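# Flip the grey finned box onto its fins

## Task

Roll the grey finned box over on the spot so it ends up resting flat on its fins with its feet pointing upward.

## Robot and tools

Robot: two arms, left_arm and right_arm, each with a two-finger parallel gripper. Calibrated base positions in the scene frame: left_arm at (+0.026, +0.257, +0.013) m, right_arm at (+0.001, -0.338, +0.037) m, each yawed only slightly. The scene frame has its origin at table-top height, midway between the nominal bases; +x points out over the table, +z up, and left_arm sits on the +y side (arm names do not match image sides). A camera stand is fixed to the floor behind the arms.

Frames: hand positions, orientations, velocities and targets are reported in each arm's own base frame. Fixed cameras and the table use the scene frame. A gripper's fingers point along its +z axis and spread along its y axis. end_effector_position is the point between the pads, roughly 1 cm back from the tips, in metres; orientation is end_effector_quat_wxyz.

execute_actions(actions, cameras): actions is a list of actions, each a list of 1 to 15 rows. One row is one control step of 1/30 s; an action always lasts 15 steps (0.5 s), and a short action keeps repeating its final row. Every row is one flat list of 14 numbers, each from -1 to 1, covering both arms even if one is idle: left_arm dx, dy, dz, rx, ry, rz, opening, then right_arm in the same order. dx..rz are offsets, not poses: they are measured from that arm's Hand target as it was when the action began, along that arm's own base axes, and rotation (rx, ry, rz as one rotation vector) is about the Hand target position. All rows of one action count from that same start, but the next action starts from the new Hand target, so sending the same offset twice moves twice as far. Scale: 1.0 equals 0.6 m or 180 degrees. Opening is absolute: +1 fully open (0.094 m), -1 closed. Six zeros for an arm re-request its current Hand target; a 0 in the opening slot is a real half-open command, so resend the present opening to leave a gripper alone. An empty actions list returns images from all cameras plus extra status; otherwise images appear only if cameras names them (["all"] for every camera).

move(target, speed, blend, opening_speed, grip_force, blocking, cameras): drives both grippers along straight lines. target is either one 14-number row laid out as above, or a list of up to 15 such rows; every row is an offset from the Hand targets at the move's start, not from the previous row. speed is the path's top speed in m/s, 0.002 to 4.3 (default 0.25), one value or one per target; rotation is capped at twice that in rad/s. blend (m) rounds corners between listed targets; 0 stops at each. opening_speed sets how fast the commanded opening changes, per second on the -1..1 scale, at least 0.2. grip_force is the per-pad force limit in newtons, 10 to 50, one value or one per arm; it persists, and lower values close more slowly. blocking=false returns after about 0.5 s while the move continues. A move is capped at 10 s of path, does not avoid obstacles or the other arm, and the grippers can lag or overshoot, especially when fast or near full reach. Faster contact hits harder; a target set deeper past the contact presses harder. The result adds a move: line saying how it ended (done, off_target, moving, held, fault) and any limits that acted (paced: pose clipped; held: steps withheld).

wait(seconds): 0 to 10 s, arms keep their last command; returns early if a running move ends. stop(): brakes a running move. zoom_image(camera, region): enlarges [x0, y0, x1, y1] in pixels of that camera's latest image, no more than 504 by 504. Cameras: cam_head_left, cam_head_right, cam_high, cam_low, cam_left_wrist, cam_right_wrist, all 672x504. read_manual(section) only returns licence text. finished_scene(scene) ends scene 1 or 2 permanently; the box must stay in its goal state without the robot.

Result lines: Hand target is the last commanded pose after clipping, the base for the next offsets; the gripper often rests a few cm short because of friction or weight, and only a new command (even zeros) or an added offset closes that gap. Orientation commands are clipped to within 40 degrees of the measured one each step. Tool commands shows current gripper commands. grip_measured is the measured opening on the command scale (slightly wide when empty, a bit narrower than a squeezed part). grip_effort_nm is a smoothed motor effort, negative when closing; it is not pad force. Joint velocities may say within noise. Joint torques include gravity and have offsets; items 3 and 4 wrap at ±28 N m. MOTOR HOT appears from 85 °C; at 100 °C an OVER-TEMPERATURE FAULT drops that arm for 30 to 60 s or more.

Avoid: knocking or dropping the box, letting it fall off the table or leaving it off the table, hard impacts on fixed or heavy things, grippers or wrists colliding with each other, one gripper closing on the other's fingers, routing a path close to an arm's own base (go around it), and long stretched or pushing poses that heat motors. An arm pressed against something keeps pushing until its target is pulled back past the gripper. Occasionally a loose object may get a brief outside nudge. Close slowly on fragile parts.

Each tool is called after "Call:" as name(argument=value, ...), one argument or row to a line, values as JSON.

## Session

Call:
execute_actions(
  actions=[],
)

Scene clock: 0.00 s.
left_arm: end_effector_position=(+0.1935, +0.1162, +0.2045) grip_measured=+1.000 grip_effort_nm=n/a end_effector_quat_wxyz=(+0.168, +0.348, +0.922, -0.036) | right_arm: end_effector_position=(+0.3782, +0.0839, +0.3232) grip_measured=+1.000 grip_effort_nm=n/a end_effector_quat_wxyz=(+0.361, -0.079, +0.896, +0.245)
Joint positions: left_arm=[0.802 0.841 0.799 -1.459 0.338 1.512 0.094] | right_arm=[-0.008 0.898 0.937 -0.836 -0.525 0.036 0.094]
Joint velocities: within noise
Joint torques (N m): no reading
Heat: left arm: hottest elbow 33 °C; right arm: hottest waist 32 °C.
Hand target: left_arm +0.1971, +0.1200, +0.2124; +0.172, +0.350, +0.921, -0.027 | right_arm +0.3828, +0.0838, +0.3395; +0.376, -0.083, +0.890, +0.244
Tool commands: left_gripper/opening=+1.0 right_gripper/opening=+1.0

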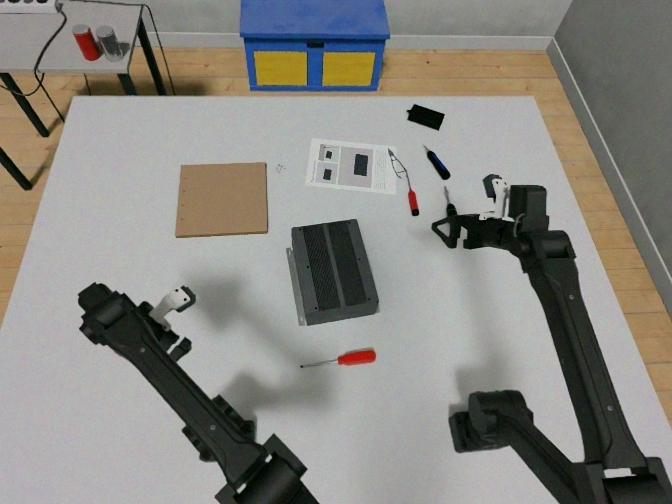

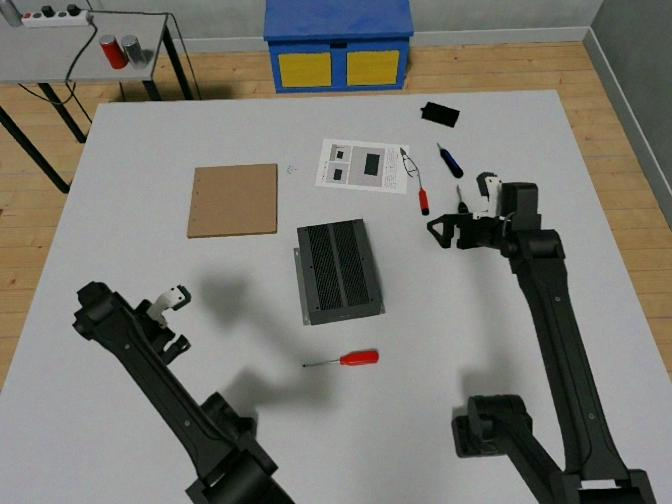

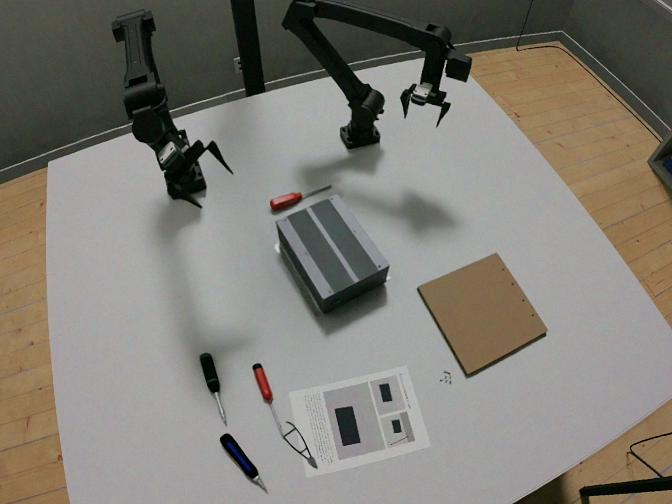

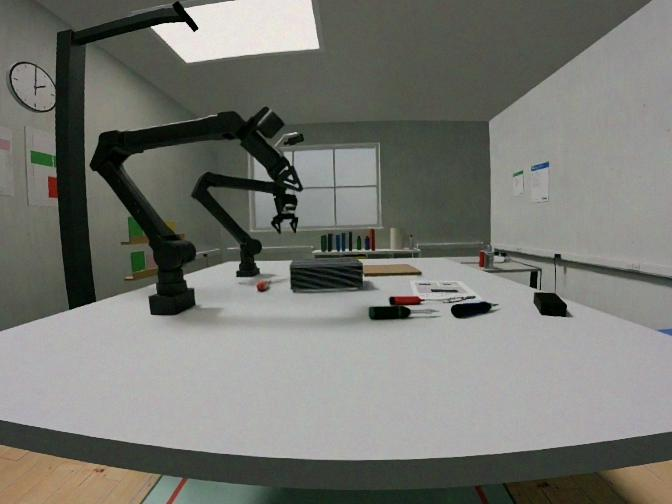

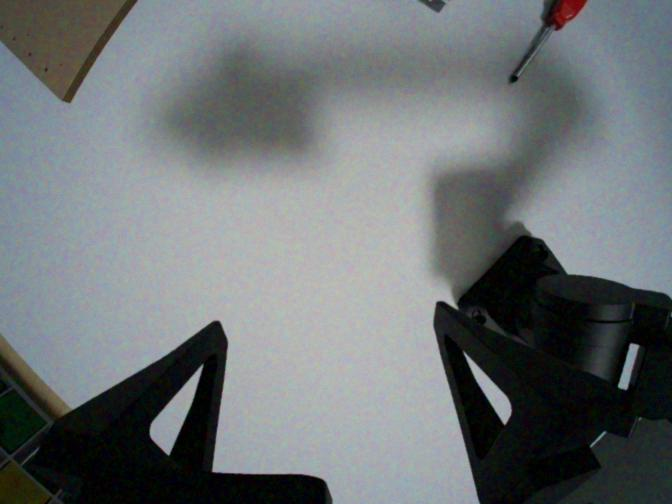

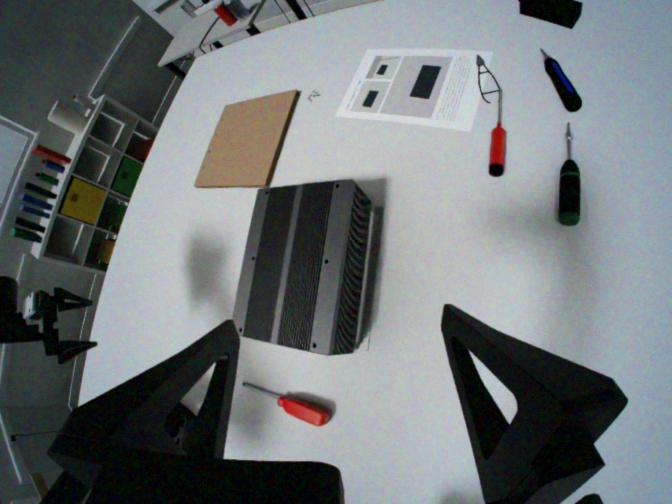

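Call:
zoom_image(
  camera="cam_head_left",
  region=[240, 190, 430, 380],
)

Call:
zoom_image(
  camera="cam_high",
  region=[230, 160, 440, 340],
)

Call:
zoom_image(
  camera="cam_right_wrist",
  region=[210, 150, 430, 380],
)

Call:
zoom_image(
  camera="cam_low",
  region=[240, 220, 440, 340],
)

Scaled by 2.653.

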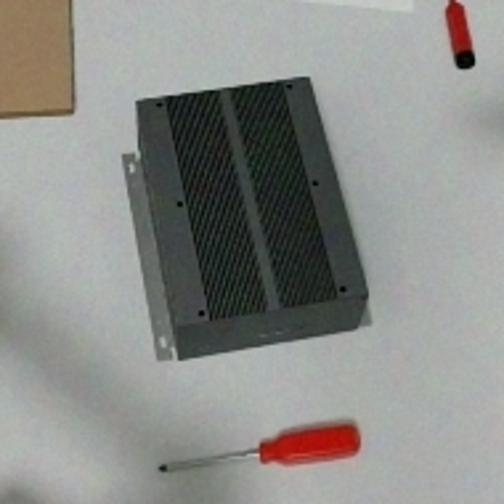

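Scaled by 2.400.

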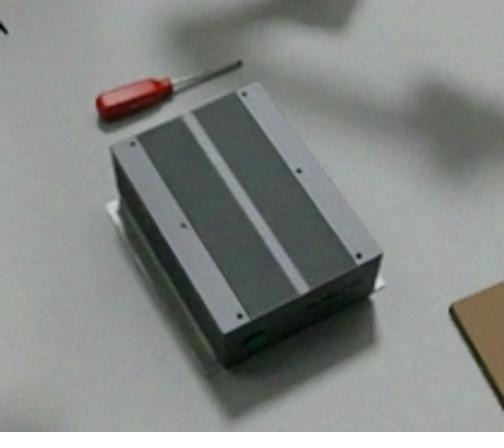

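Scaled by 2.191 from the camera's 672x504 image, which has a finer 960x720 frame.

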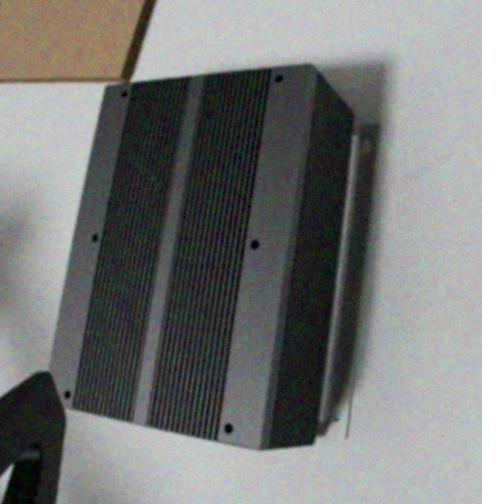

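Scaled by 2.520.

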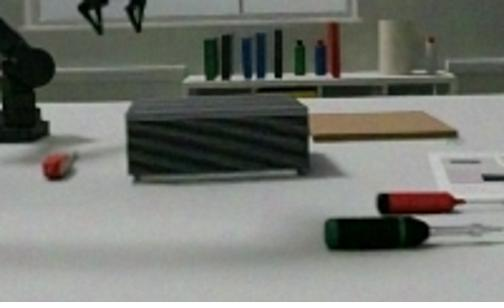

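Call:
move(
  target=[0,0,0,0,0,0,1, -0.003,-0.063,-0.40,0.3550,0.1320,-0.0051,1],
  speed=0.25,
  cameras=["cam_right_wrist","cam_high"],
)

Scene clock: 80.27 s.
left_arm: end_effector_position=(+0.1935, +0.1162, +0.2045) grip_measured=+1.000 grip_effort_nm=0.02 end_effector_quat_wxyz=(+0.168, +0.348, +0.922, -0.036) | right_arm: end_effector_position=(+0.3810, +0.0491, +0.1018) grip_measured=+1.000 grip_effort_nm=-0.01 end_effector_quat_wxyz=(+0.180, +0.177, +0.688, +0.680)
Joint positions: left_arm=[0.802 0.841 0.799 -1.459 0.338 1.512 0.094] | right_arm=[-0.333 1.798 0.4 1.34 -1.392 1.508 0.094]
Joint torques (N m): left_arm=[-0.85 -1.14 10.19 0.7 0.37 -0.2] | right_arm=[-1.79 -7.24 1.95 2.19 0.08 0]
Heat: left arm: hottest elbow 39 °C; right arm: hottest elbow 43 °C.
Hand target: left_arm +0.1971, +0.1200, +0.2124; +0.172, +0.350, +0.921, -0.027 | right_arm +0.3810, +0.0460, +0.0995; +0.183, +0.183, +0.683, +0.683
Off the commanded pose: left_arm 0.010 m, 1 deg | right_arm 0.004 m, 1 deg.
move: done
Images, in order (width x height): cam_high 672x504, cam_right_wrist 672x504.

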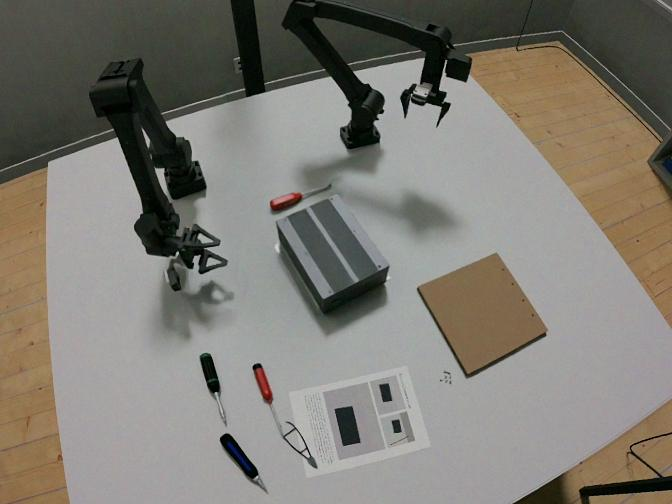

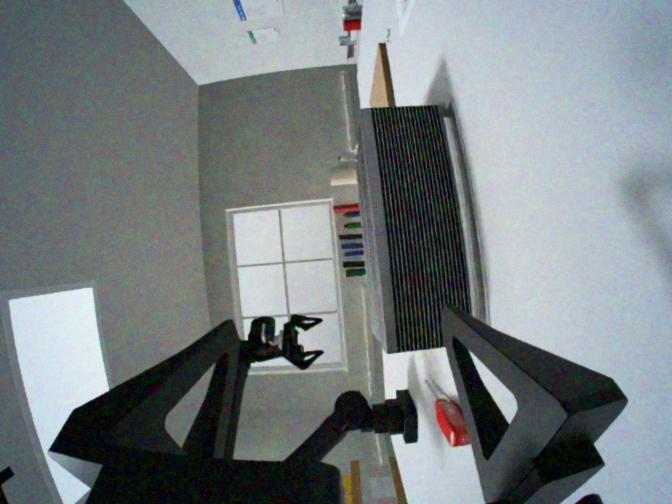

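Call:
zoom_image(
  camera="cam_right_wrist",
  region=[340, 80, 520, 380],
)

Call:
zoom_image(
  camera="cam_right_wrist",
  region=[420, 80, 500, 200],
)

Call:
zoom_image(
  camera="cam_right_wrist",
  region=[430, 220, 510, 340],
)

Scaled by 1.680 from the camera's 672x504 image, which has a finer 960x720 frame.

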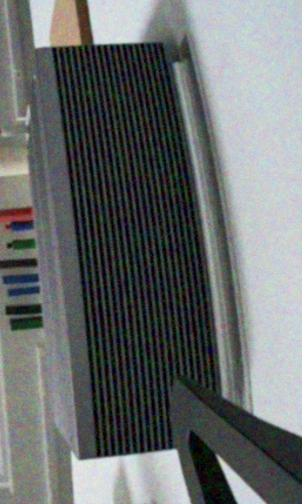

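Scaled by 4.200 from the camera's 672x504 image, which has a finer 960x720 frame.

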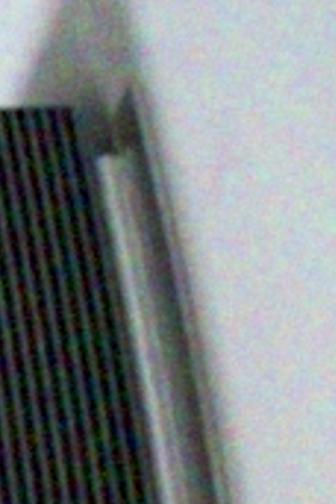

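Scaled by 4.200 from the camera's 672x504 image, which has a finer 960x720 frame.

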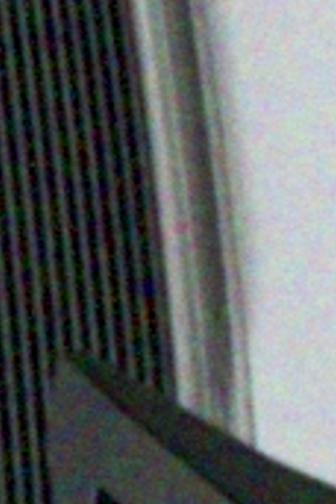

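Call:
move(
  target=[
    [0,0,0,0,0,0,1, -0.218,0.09,0.20,-0.2942,-0.4050,-0.0524,-0.3],
    [0,0,0,0,0,0,1, -0.2117,0.37,-0.055,-0.656,-0.755,0,-0.3],
  ],
  speed=0.25,
  blend=[0.03,0],
  cameras=["cam_right_wrist","cam_high"],
)

Scene clock: 146.47 s.
left_arm: end_effector_position=(+0.1935, +0.1162, +0.2045) grip_measured=+1.000 grip_effort_nm=0.02 end_effector_quat_wxyz=(+0.168, +0.348, +0.922, -0.036) | right_arm: end_effector_position=(+0.2493, +0.1343, +0.1836) grip_measured=-0.298 grip_effort_nm=-0.09 end_effector_quat_wxyz=(+0.681, -0.373, +0.604, +0.182)
Joint positions: left_arm=[0.802 0.841 0.799 -1.459 0.338 1.512 0.094] | right_arm=[0.063 0.503 -0.008 0.501 -0.751 -0.299 0.033]
Joint torques (N m): left_arm=[-0.91 -1.14 10.17 0.72 0.37 -0.19] | right_arm=[-1.38 2.96 8.05 1.99 -0.21 0.11]
Heat: left arm: hottest elbow 41 °C; right arm: hottest elbow 34 °C.
Hand target: left_arm +0.1971, +0.1200, +0.2124; +0.172, +0.350, +0.921, -0.027 | right_arm +0.2515, +0.1310, +0.1858; +0.682, -0.367, +0.606, +0.180 (not the last commanded pose)
Off the commanded pose: left_arm 0.010 m, 1 deg | right_arm 0.178 m, 74 deg.
move: held (right_arm; a check stopped the path); path passed 1 of 2 targets; limits=held
pose unreachable (right arm): on one or more control steps of this call, first in action 0 (counted from 0), this arm could not follow its commanded pose, so it was not sent that pose on those steps. It may still have moved: this result reports where it is.
cause: moving toward the commanded pose would bring two parts of the arm too close to each other (its shoulder (the part past joint 1) and its forearm (the part past joint 3), with joints 2 (shoulder) and 3 (elbow) between them, under 1 mm apart when it was first held).
Images, in order (width x height): cam_high 672x504, cam_right_wrist 672x504.

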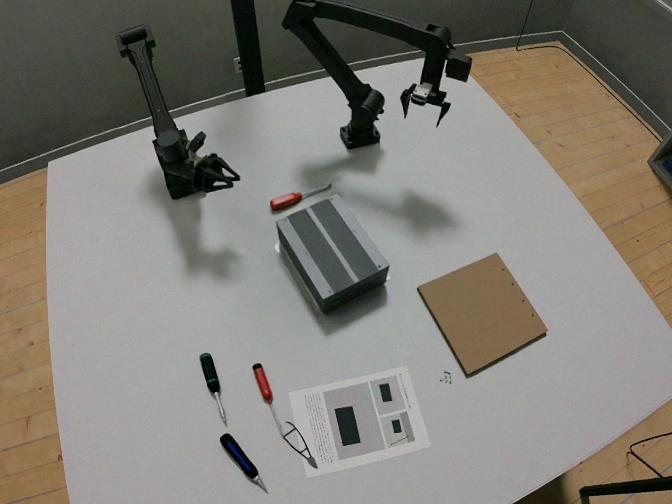

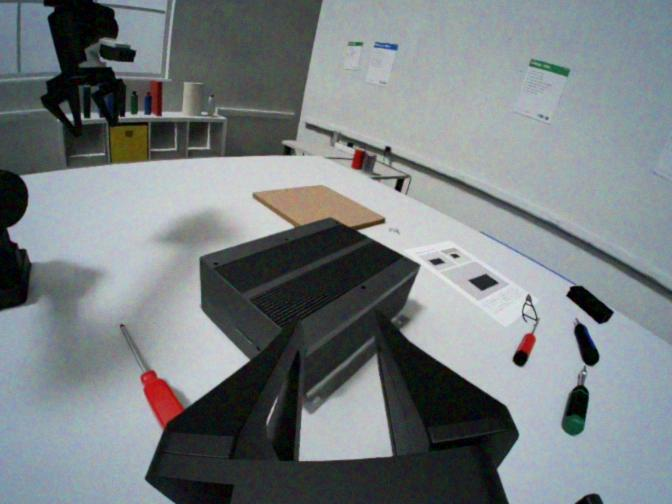

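Call:
zoom_image(
  camera="cam_right_wrist",
  region=[190, 210, 430, 420],
)

Call:
zoom_image(
  camera="cam_right_wrist",
  region=[370, 280, 430, 350],
)

Call:
zoom_image(
  camera="cam_right_wrist",
  region=[190, 250, 290, 350],
)

Scaled by 2.100 from the camera's 672x504 image, which has a finer 960x720 frame.

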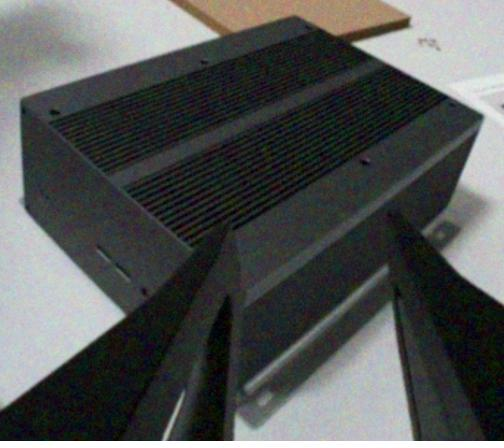

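Scaled by 7.200 from the camera's 672x504 image, which has a finer 960x720 frame.

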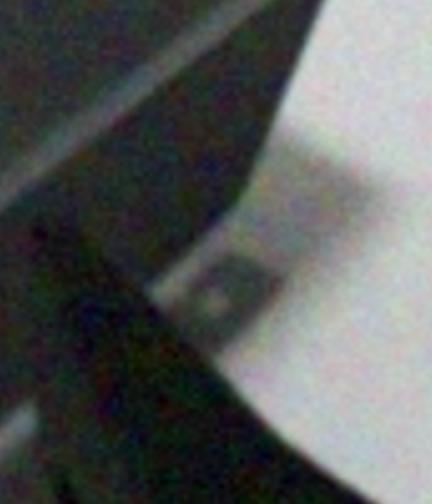

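Scaled by 5.040 from the camera's 672x504 image, which has a finer 960x720 frame.

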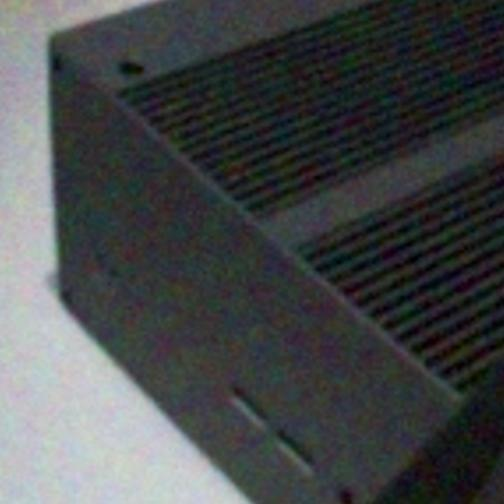

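Call:
execute_actions(
  actions=[],
  cameras=["cam_low"],
)

Call:
zoom_image(
  camera="cam_low",
  region=[280, 250, 380, 300],
)

Scene clock: 158.70 s.
left_arm: end_effector_position=(+0.1935, +0.1162, +0.2045) grip_measured=+1.000 grip_effort_nm=0.02 end_effector_quat_wxyz=(+0.168, +0.348, +0.922, -0.036) | right_arm: end_effector_position=(+0.2493, +0.1343, +0.1836) grip_measured=-0.298 grip_effort_nm=-0.09 end_effector_quat_wxyz=(+0.681, -0.373, +0.604, +0.182)
Joint positions: left_arm=[0.802 0.841 0.799 -1.459 0.338 1.512 0.094] | right_arm=[0.063 0.503 -0.008 0.501 -0.751 -0.299 0.033]
Joint velocities: within noise
Joint torques (N m): left_arm=[-0.85 -1.2 10.17 0.7 0.38 -0.2] | right_arm=[-1.67 2.9 8.2 1.98 -0.17 0.08]
Heat: left arm: hottest elbow 41 °C; right arm: hottest elbow 34 °C.
Hand target: left_arm +0.1971, +0.1200, +0.2124; +0.172, +0.350, +0.921, -0.027 | right_arm +0.2515, +0.1310, +0.1858; +0.682, -0.367, +0.606, +0.180 (not the last commanded pose)
Tool commands: left_gripper/opening=+1.0 right_gripper/opening=-0.3
Off the commanded pose: left_arm 0.010 m, 1 deg | right_arm 0.178 m, 74 deg.
Images, in order (width x height): cam_low 672x504.

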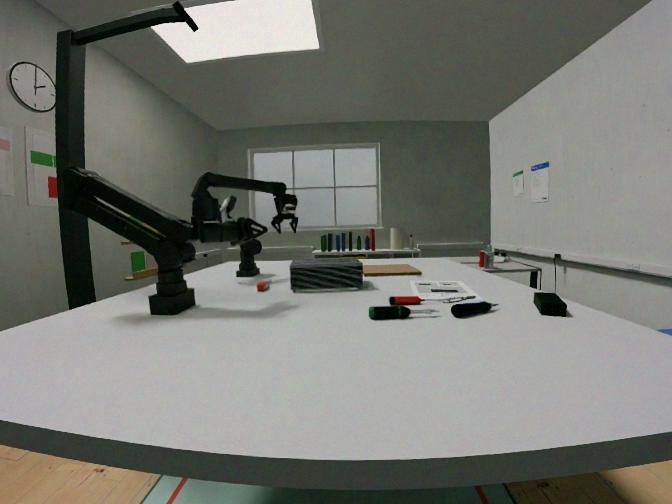

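Scaled by 5.040.

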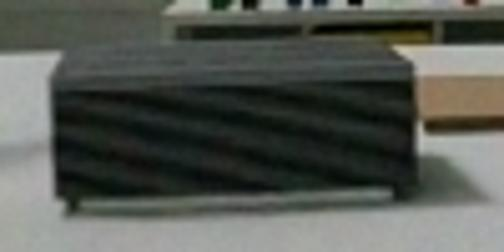

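Call:
move(
  target=[
    [0.338,-0.2,0.0627,-0.107,-0.0917,0,-0.6, 0,0,0,0,0,0,-0.3],
    [0.738,-0.25,-0.104,-0.493,0.196,0.163,-0.6,0,0,0,0,0,0,-0.3],
    [0.732,-0.437,-0.234,-0.493,0.196,0.163,-0.6,0,0,0,0,0,0,-0.3],
  ],
  speed=0.3,
  blend=[0.03,0.02,0],
  cameras=["cam_left_wrist","cam_high"],
)

Scene clock: 435.20 s.
left_arm: end_effector_position=(+0.6255, -0.1466, +0.0761) grip_measured=-0.597 grip_effort_nm=-0.11 end_effector_quat_wxyz=(+0.014, -0.019, +0.713, -0.701) | right_arm: end_effector_position=(+0.2492, +0.1343, +0.1836) grip_measured=-0.298 grip_effort_nm=-0.09 end_effector_quat_wxyz=(+0.681, -0.373, +0.604, +0.182)
Joint positions: left_arm=[0.045 2.236 1.577 -0.815 1.554 -0.103 0.019] | right_arm=[0.063 0.503 -0.008 0.501 -0.752 -0.298 0.033]
Joint torques (N m): left_arm=[-0.09 -18.2 9.32 1.26 0.63 -0.22] | right_arm=[-1.85 2.08 8.24 1.98 -0.23 0.06]
Heat: left arm: hottest elbow 44 °C; right arm: hottest elbow 38 °C.
Hand target: left_arm +0.6363, -0.1421, +0.0718; +0.105, -0.106, +0.699, -0.700 | right_arm +0.2515, +0.1310, +0.1858; +0.682, -0.367, +0.606, +0.181
Off the commanded pose: left_arm 0.012 m, 15 deg | right_arm 0.005 m, 1 deg.
move: off_target (left_arm)
Images, in order (width x height): cam_high 672x504, cam_left_wrist 672x504.

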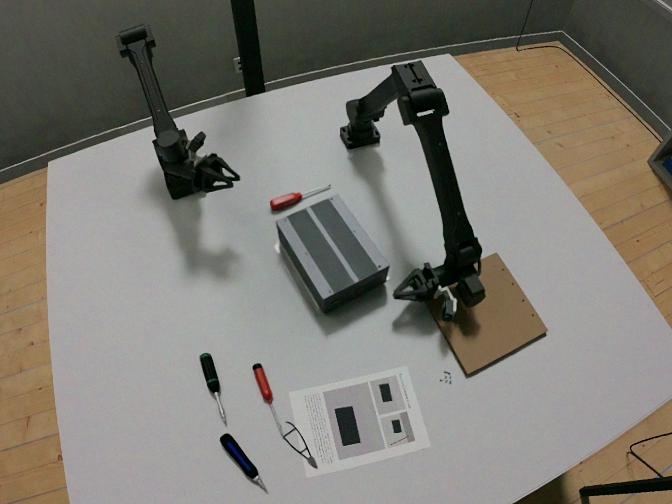

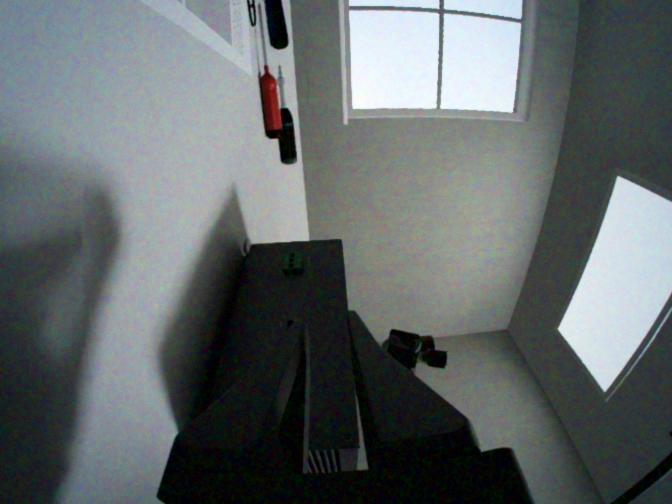

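Call:
zoom_image(
  camera="cam_left_wrist",
  region=[180, 220, 370, 430],
)

Call:
zoom_image(
  camera="cam_left_wrist",
  region=[220, 220, 310, 310],
)

Scaled by 2.400 from the camera's 672x504 image, which has a finer 960x720 frame.

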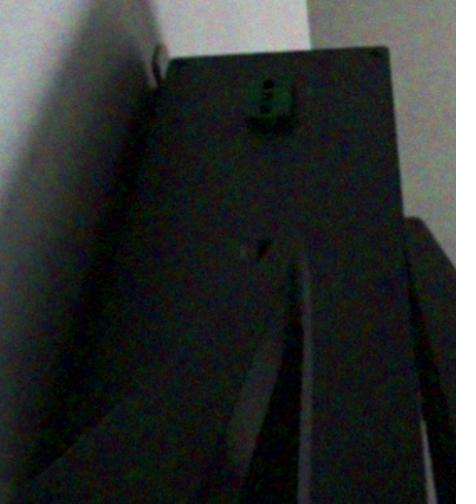

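Scaled by 5.600 from the camera's 672x504 image, which has a finer 960x720 frame.

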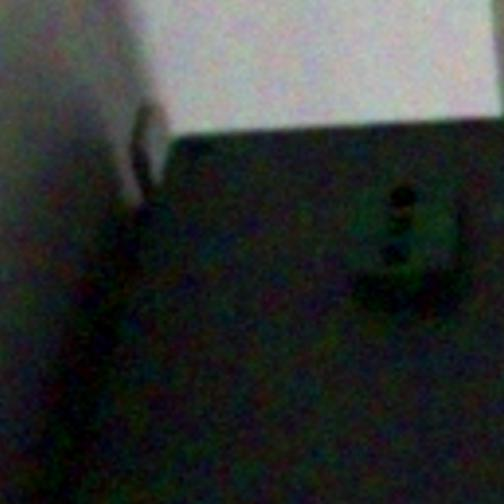

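Call:
move(
  target=[
    [0,0.187,0.13,0.2,-0.14,-0.026,-0.6, 0.089,0.013,-0.08,-0.2077,-0.3566,0.13,-1],
    [-0.394,0.237,0.297,0.416,-0.280,-0.053,-0.6, 0.089,0.013,-0.246,-0.2077,-0.3566,0.13,-1],
  ],
  speed=0.25,
  blend=[0.03,0],
  cameras=["cam_right_wrist","cam_high"],
)

Scene clock: 527.07 s.
left_arm: end_effector_position=(+0.4032, -0.0038, +0.2511) grip_measured=-0.598 grip_effort_nm=-0.11 end_effector_quat_wxyz=(+0.362, +0.316, +0.867, -0.135) | right_arm: end_effector_position=(+0.3023, +0.1430, +0.0392) grip_measured=-0.986 grip_effort_nm=-0.76 end_effector_quat_wxyz=(+0.688, -0.712, +0.104, -0.089)
Joint positions: left_arm=[0.245 1.08 0.923 -0.88 0.618 0.769 0.019] | right_arm=[-0.093 2.048 0.287 1.56 -1.387 -1.751 0.001]
Joint torques (N m): left_arm=[0.15 -5.77 8.83 1.11 0.34 -0.09] | right_arm=[-1.49 -7.59 -0.44 2.07 -0.32 -0.02]
Heat: left arm: hottest elbow 45 °C; right arm: hottest elbow 38 °C.
Hand target: left_arm +0.3999, +0.0001, +0.2500; +0.360, +0.316, +0.868, -0.131 | right_arm +0.3050, +0.1387, +0.0382; +0.700, -0.699, +0.103, -0.104
Off the commanded pose: left_arm 0.005 m, 1 deg | right_arm 0.005 m, 3 deg.
joint sent to its limit (right arm) — joint 4 (wrist pitch), upper limit. The joint targets still meet the commanded pose.
move: off_target (right_arm)
Images, in order (width x height): cam_high 672x504, cam_right_wrist 672x504.

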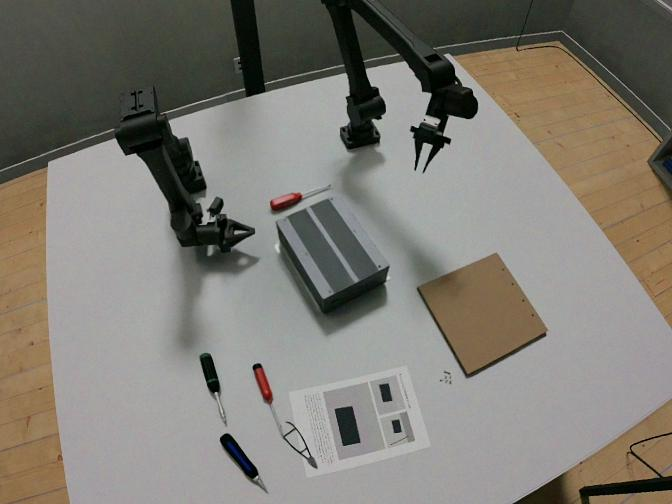

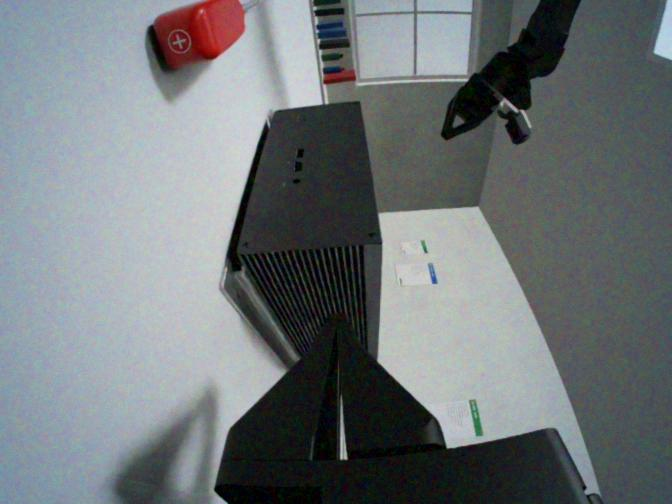

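Excellent view.

Call:
zoom_image(
  camera="cam_right_wrist",
  region=[210, 90, 390, 370],
)

Call:
zoom_image(
  camera="cam_right_wrist",
  region=[210, 200, 310, 300],
)

Call:
zoom_image(
  camera="cam_right_wrist",
  region=[230, 95, 310, 195],
)

Scaled by 1.800 from the camera's 672x504 image, which has a finer 960x720 frame.

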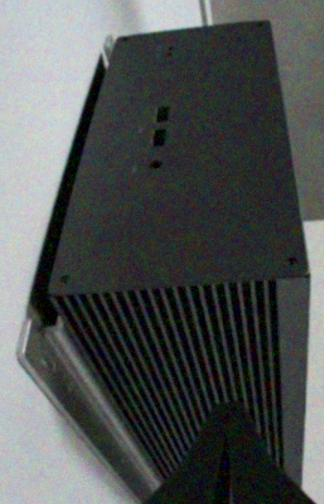

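Scaled by 5.040 from the camera's 672x504 image, which has a finer 960x720 frame.

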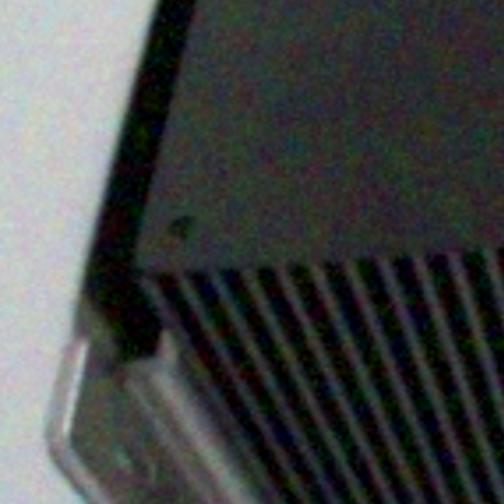

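Scaled by 5.040 from the camera's 672x504 image, which has a finer 960x720 frame.

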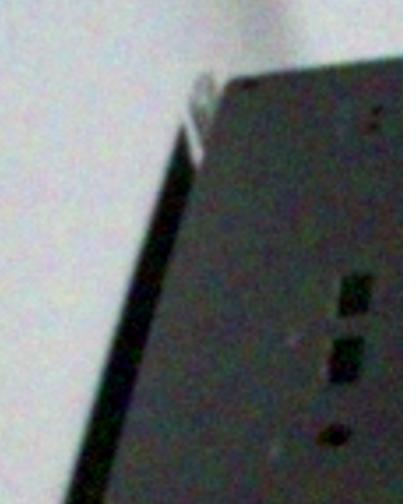

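Call:
move(
  target=[
    [0,0,0,0,0,0,-0.6, -0.09,-0.065,0.137,-0.106,0.141,-0.104,0.4],
    [0,0,0,0,0,0,-0.6,-0.177,0.2055,0.103,-0.3174,0.4228,-0.3123,0.4],
  ],
  speed=0.25,
  blend=[0.02,0],
  cameras=["cam_right_wrist","cam_high","cam_head_left"],
)

Scene clock: 623.77 s.
left_arm: end_effector_position=(+0.4032, -0.0038, +0.2511) grip_measured=-0.598 grip_effort_nm=-0.11 end_effector_quat_wxyz=(+0.362, +0.316, +0.867, -0.134) | right_arm: end_effector_position=(+0.1925, +0.2459, +0.0881) grip_measured=+0.398 grip_effort_nm=0.07 end_effector_quat_wxyz=(+0.013, +0.710, -0.704, +0.003)
Joint positions: left_arm=[0.245 1.08 0.923 -0.88 0.618 0.769 0.019] | right_arm=[0.909 1.286 0.804 -1.115 0.003 -0.669 0.066]
Joint torques (N m): left_arm=[0.21 -5.83 8.84 1.17 0.35 -0.06] | right_arm=[0.15 -6.3 10.17 0.12 -0.22 0.06]
Heat: left arm: hottest elbow 42 °C; right arm: hottest elbow 34 °C.
Hand target: left_arm +0.3999, +0.0001, +0.2500; +0.360, +0.316, +0.868, -0.131 | right_arm +0.1986, +0.2620, +0.1000; +0.000, +0.711, -0.703, +0.000
Off the commanded pose: left_arm 0.005 m, 0 deg | right_arm 0.021 m, 2 deg.
move: off_target (right_arm)
Images, in order (width x height): cam_head_left 672x504, cam_high 672x504, cam_right_wrist 672x504.

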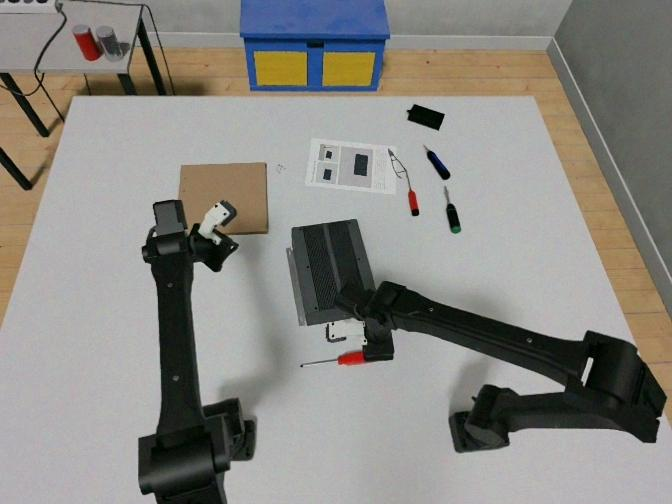

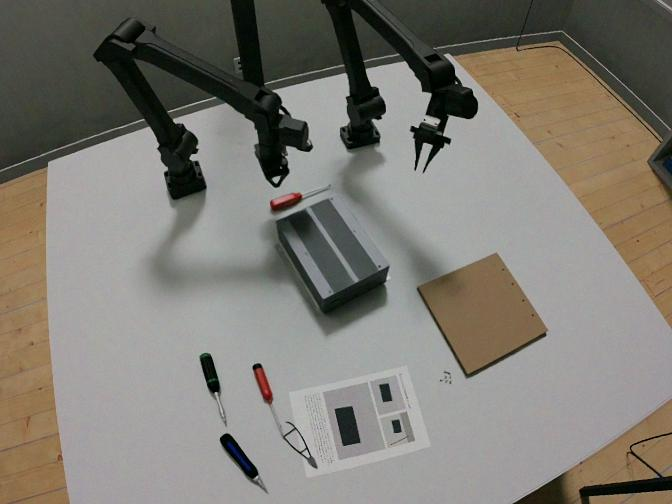

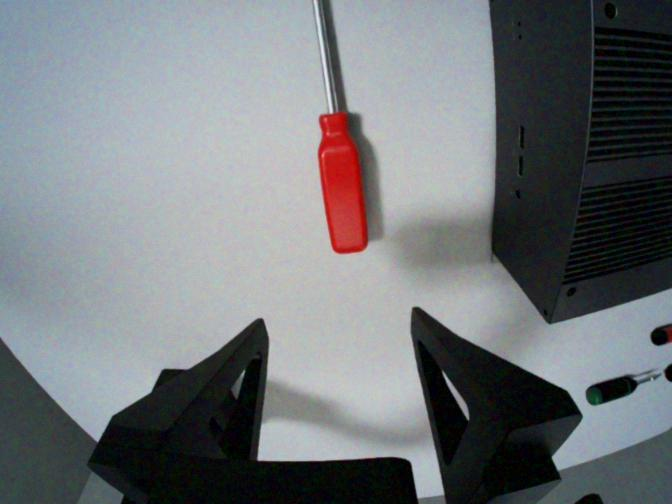

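Call:
move(
  target=[0,0,0,0,0,0,-0.6, 0.013,0.033,-0.09,0,0,0.017,0.4],
  speed=0.1,
  cameras=["cam_right_wrist"],
)

Scene clock: 645.60 s.
left_arm: end_effector_position=(+0.4032, -0.0038, +0.2511) grip_measured=-0.598 grip_effort_nm=-0.11 end_effector_quat_wxyz=(+0.362, +0.316, +0.867, -0.134) | right_arm: end_effector_position=(+0.2057, +0.2715, +0.0444) grip_measured=+0.398 grip_effort_nm=0.07 end_effector_quat_wxyz=(+0.008, +0.722, -0.692, +0.002)
Joint positions: left_arm=[0.245 1.08 0.923 -0.88 0.618 0.769 0.019] | right_arm=[0.925 1.426 0.804 -0.965 0.003 -0.687 0.066]
Joint torques (N m): left_arm=[0.15 -5.77 8.85 1.16 0.35 -0.05] | right_arm=[0.56 -7.18 7.5 0.99 -0.22 -0.09]
Heat: left arm: hottest elbow 42 °C; right arm: hottest elbow 39 °C.
Hand target: left_arm +0.3999, +0.0001, +0.2500; +0.360, +0.316, +0.868, -0.131 | right_arm +0.2065, +0.2818, +0.0460; +0.000, +0.730, -0.684, +0.000
Off the commanded pose: left_arm 0.005 m, 0 deg | right_arm 0.011 m, 2 deg.
move: off_target (right_arm)
Images, in order (width x height): cam_right_wrist 672x504.

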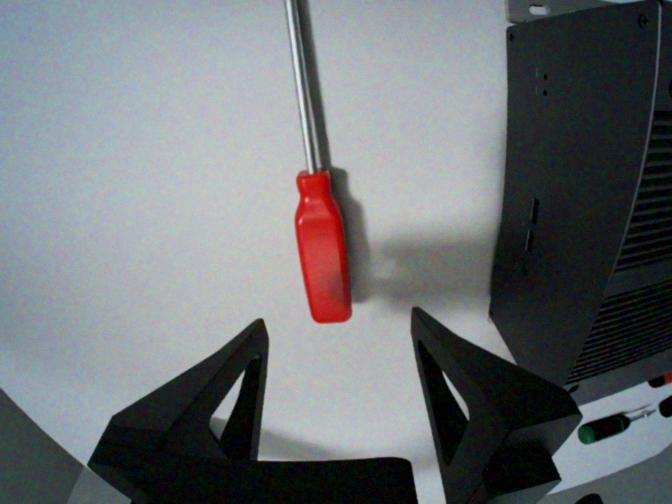

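Call:
move(
  target=[0,0,0,0,0,0,-0.6, -0.008,-0.008,-0.11,0,0,-0.056,0.4],
  speed=0.08,
  cameras=["cam_right_wrist"],
)

Scene clock: 654.53 s.
left_arm: end_effector_position=(+0.4032, -0.0038, +0.2511) grip_measured=-0.598 grip_effort_nm=-0.11 end_effector_quat_wxyz=(+0.362, +0.316, +0.867, -0.134) | right_arm: end_effector_position=(+0.2050, +0.2721, -0.0173) grip_measured=+0.398 grip_effort_nm=0.07 end_effector_quat_wxyz=(-0.001, -0.665, +0.747, -0.002)
Joint positions: left_arm=[0.245 1.08 0.923 -0.88 0.618 0.769 0.019] | right_arm=[0.928 1.549 0.727 -0.751 0.003 -0.527 0.066]
Joint torques (N m): left_arm=[0.15 -5.83 8.84 1.13 0.34 -0.07] | right_arm=[0.5 -7.82 5.37 0.9 -0.22 0.03]
Heat: left arm: hottest elbow 42 °C; right arm: hottest elbow 39 °C.
Hand target: left_arm +0.3999, +0.0001, +0.2500; +0.360, +0.316, +0.868, -0.131 | right_arm +0.2018, +0.2771, -0.0199; +0.000, -0.667, +0.745, +0.000
Off the commanded pose: left_arm 0.005 m, 0 deg | right_arm 0.006 m, 0 deg.
move: done
Images, in order (width x height): cam_right_wrist 672x504.

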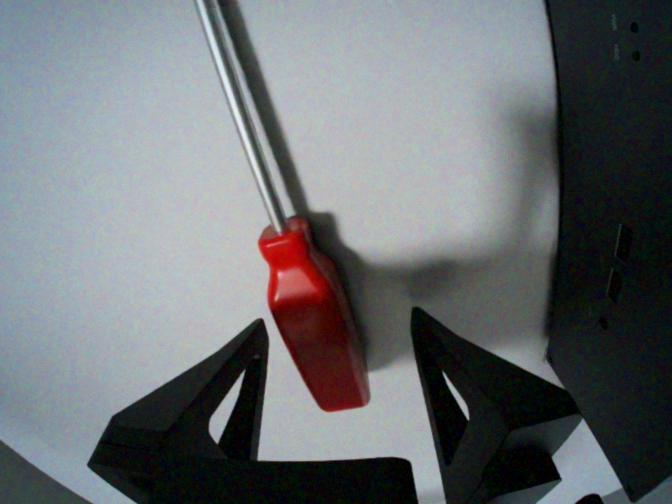

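Call:
move(
  target=[0,0,0,0,0,0,-0.6, -0.008,-0.004,0,0,0,0.072,0.4],
  speed=0.08,
  cameras=["cam_right_wrist"],
)

Scene clock: 670.00 s.
left_arm: end_effector_position=(+0.4032, -0.0038, +0.2511) grip_measured=-0.598 grip_effort_nm=-0.11 end_effector_quat_wxyz=(+0.362, +0.316, +0.867, -0.134) | right_arm: end_effector_position=(+0.1996, +0.2692, -0.0203) grip_measured=+0.398 grip_effort_nm=0.07 end_effector_quat_wxyz=(+0.006, +0.739, -0.674, +0.002)
Joint positions: left_arm=[0.245 1.08 0.923 -0.88 0.618 0.769 0.019] | right_arm=[0.935 1.549 0.715 -0.748 0.003 -0.727 0.066]
Joint torques (N m): left_arm=[0.15 -5.89 8.85 1.14 0.33 -0.07] | right_arm=[0.56 -8.47 5.3 0.8 -0.23 -0.09]
Heat: left arm: hottest elbow 42 °C; right arm: hottest elbow 37 °C.
Hand target: left_arm +0.3999, +0.0001, +0.2500; +0.360, +0.316, +0.868, -0.131 | right_arm +0.1969, +0.2746, -0.0200; +0.000, +0.747, -0.665, +0.000
Off the commanded pose: left_arm 0.005 m, 0 deg | right_arm 0.006 m, 2 deg.
move: done
Images, in order (width x height): cam_right_wrist 672x504.

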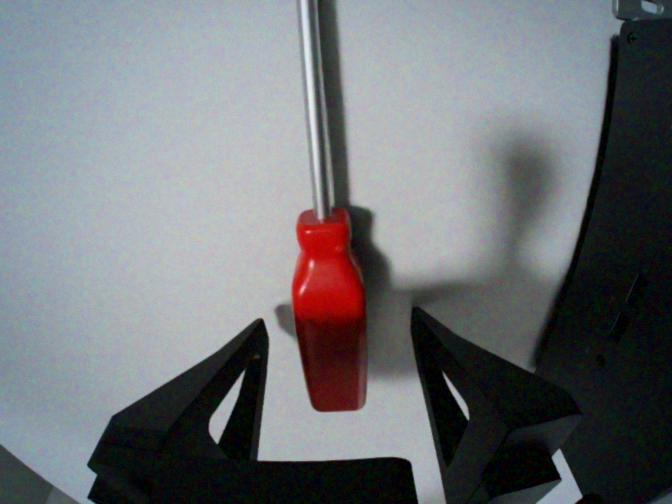

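Call:
move(
  target=[0,0,0,0,0,0,-0.6, 0,0,0,0,0,0,-0.7],
  opening_speed=0.8,
  grip_force=[50,25],
  cameras=["cam_right_wrist"],
)

Scene clock: 677.33 s.
left_arm: end_effector_position=(+0.4032, -0.0038, +0.2511) grip_measured=-0.598 grip_effort_nm=-0.11 end_effector_quat_wxyz=(+0.362, +0.316, +0.867, -0.134) | right_arm: end_effector_position=(+0.1996, +0.2692, -0.0203) grip_measured=-0.385 grip_effort_nm=-0.52 end_effector_quat_wxyz=(+0.006, +0.739, -0.673, +0.002)
Joint positions: left_arm=[0.245 1.08 0.923 -0.88 0.618 0.769 0.019] | right_arm=[0.935 1.549 0.715 -0.748 0.003 -0.728 0.029]
Joint torques (N m): left_arm=[0.26 -5.89 8.85 1.14 0.34 -0.06] | right_arm=[0.56 -9.05 5.04 0.92 -0.19 -0.11]
Heat: left arm: hottest elbow 42 °C; right arm: hottest elbow 37 °C.
Hand target: left_arm +0.3999, +0.0001, +0.2500; +0.360, +0.316, +0.868, -0.131 | right_arm +0.1969, +0.2746, -0.0200; +0.000, +0.747, -0.665, +0.000
Off the commanded pose: left_arm 0.005 m, 0 deg | right_arm 0.006 m, 1 deg.
grip_force (N): 50, 25
move: done
Images, in order (width x height): cam_right_wrist 672x504.

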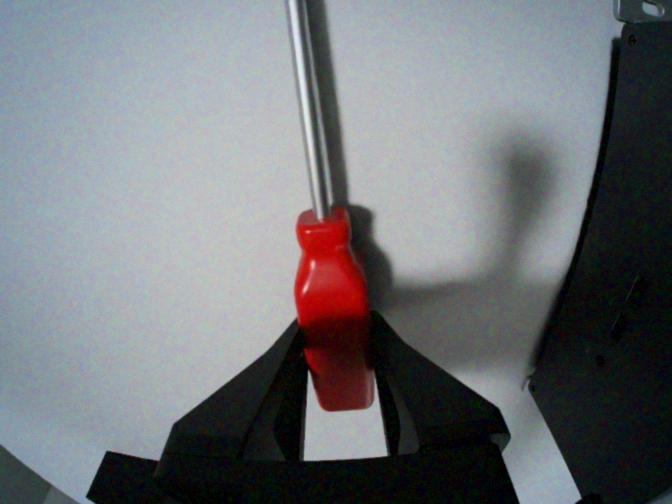

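Call:
move(
  target=[
    [0,0,0,0,0,0,-0.6, 0,0,0.2,0,0,0,-0.7],
    [0,0,0,0,0,0,-0.6, 0.235,-0.53,0.2,0,0,-0.53,-0.7],
    [0,0,0,0,0,0,-0.6, 0.235,-0.53,0.04,0,0,-0.53,-0.7],
  ],
  speed=[0.15,0.25,0.15],
  blend=[0.02,0.02,0],
  cameras=["cam_right_wrist","cam_high"],
)

Scene clock: 696.53 s.
left_arm: end_effector_position=(+0.4032, -0.0038, +0.2511) grip_measured=-0.598 grip_effort_nm=-0.11 end_effector_quat_wxyz=(+0.362, +0.316, +0.867, -0.134) | right_arm: end_effector_position=(+0.3326, -0.0391, +0.0034) grip_measured=-0.386 grip_effort_nm=-0.58 end_effector_quat_wxyz=(-0.007, -0.021, +1.000, +0.000)
Joint positions: left_arm=[0.245 1.08 0.923 -0.88 0.618 0.769 0.019] | right_arm=[-0.115 1.494 0.738 -0.829 0.001 -0.157 0.029]
Joint torques (N m): left_arm=[0.09 -5.77 8.84 1.13 0.35 -0.06] | right_arm=[-2.14 -7.77 6.3 0.85 -0.11 0.06]
Heat: left arm: hottest elbow 42 °C; right arm: hottest elbow 37 °C.
Hand target: left_arm +0.3999, +0.0001, +0.2500; +0.360, +0.316, +0.868, -0.131 | right_arm +0.3379, -0.0433, +0.0040; +0.000, -0.011, +1.000, +0.000
Off the commanded pose: left_arm 0.005 m, 0 deg | right_arm 0.007 m, 1 deg.
grip_force (N): 50, 25
move: done
Images, in order (width x height): cam_high 672x504, cam_right_wrist 672x504.

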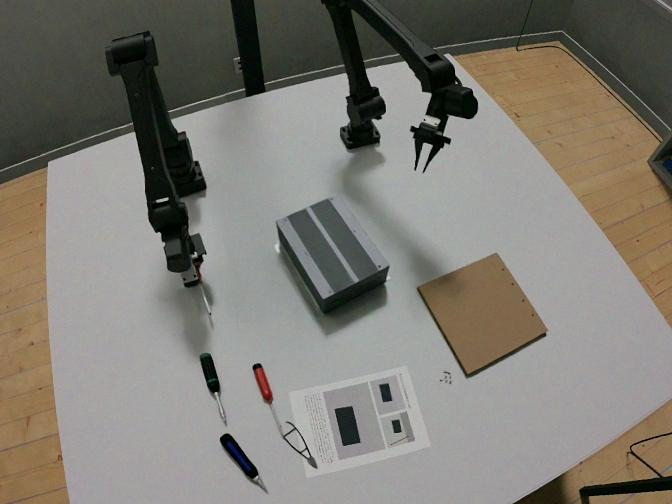

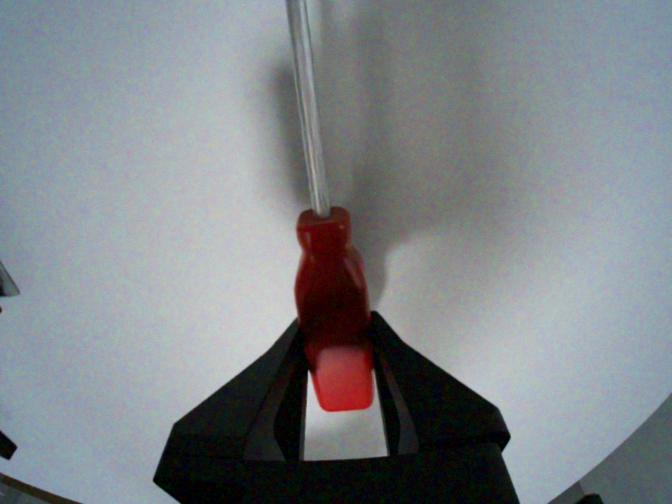

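Call:
move(
  target=[
    [0,0,0,0,0,0,-0.6, 0,0,-0.0375,0,0,0,-0.7],
    [0,0,0,0,0,0,-0.6, 0,0,-0.0375,0,0,0,0.1],
  ],
  speed=0.05,
  cameras=["cam_right_wrist"],
)

Scene clock: 702.60 s.
left_arm: end_effector_position=(+0.4032, -0.0038, +0.2511) grip_measured=-0.598 grip_effort_nm=-0.11 end_effector_quat_wxyz=(+0.362, +0.316, +0.867, -0.134) | right_arm: end_effector_position=(+0.3345, -0.0393, -0.0176) grip_measured=+0.097 grip_effort_nm=0.08 end_effector_quat_wxyz=(-0.004, -0.021, +1.000, +0.000)
Joint positions: left_arm=[0.245 1.08 0.923 -0.88 0.618 0.769 0.019] | right_arm=[-0.115 1.544 0.72 -0.755 0.001 -0.156 0.052]
Joint torques (N m): left_arm=[0.15 -5.71 8.8 1.16 0.34 -0.07] | right_arm=[-2.02 -8 5.57 0.91 -0.13 0.07]
Heat: left arm: hottest elbow 42 °C; right arm: hottest elbow 37 °C.
Hand target: left_arm +0.3999, +0.0001, +0.2500; +0.360, +0.316, +0.868, -0.131 | right_arm +0.3379, -0.0433, -0.0185; +0.000, -0.011, +1.000, +0.000
Off the commanded pose: left_arm 0.005 m, 0 deg | right_arm 0.005 m, 1 deg.
grip_force (N): 50, 25
move: done
Images, in order (width x height): cam_right_wrist 672x504.

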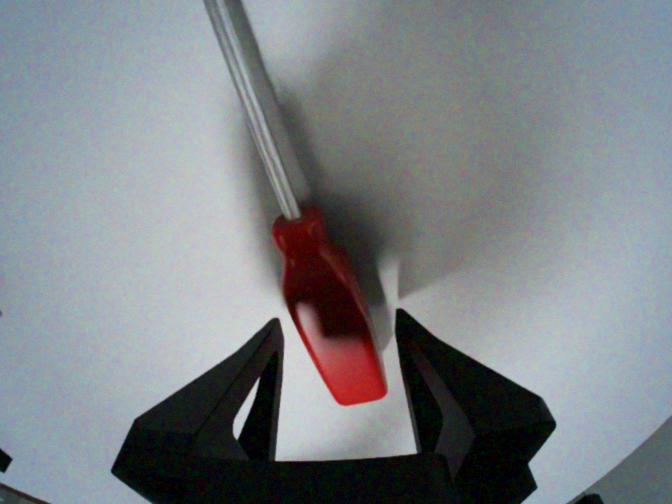

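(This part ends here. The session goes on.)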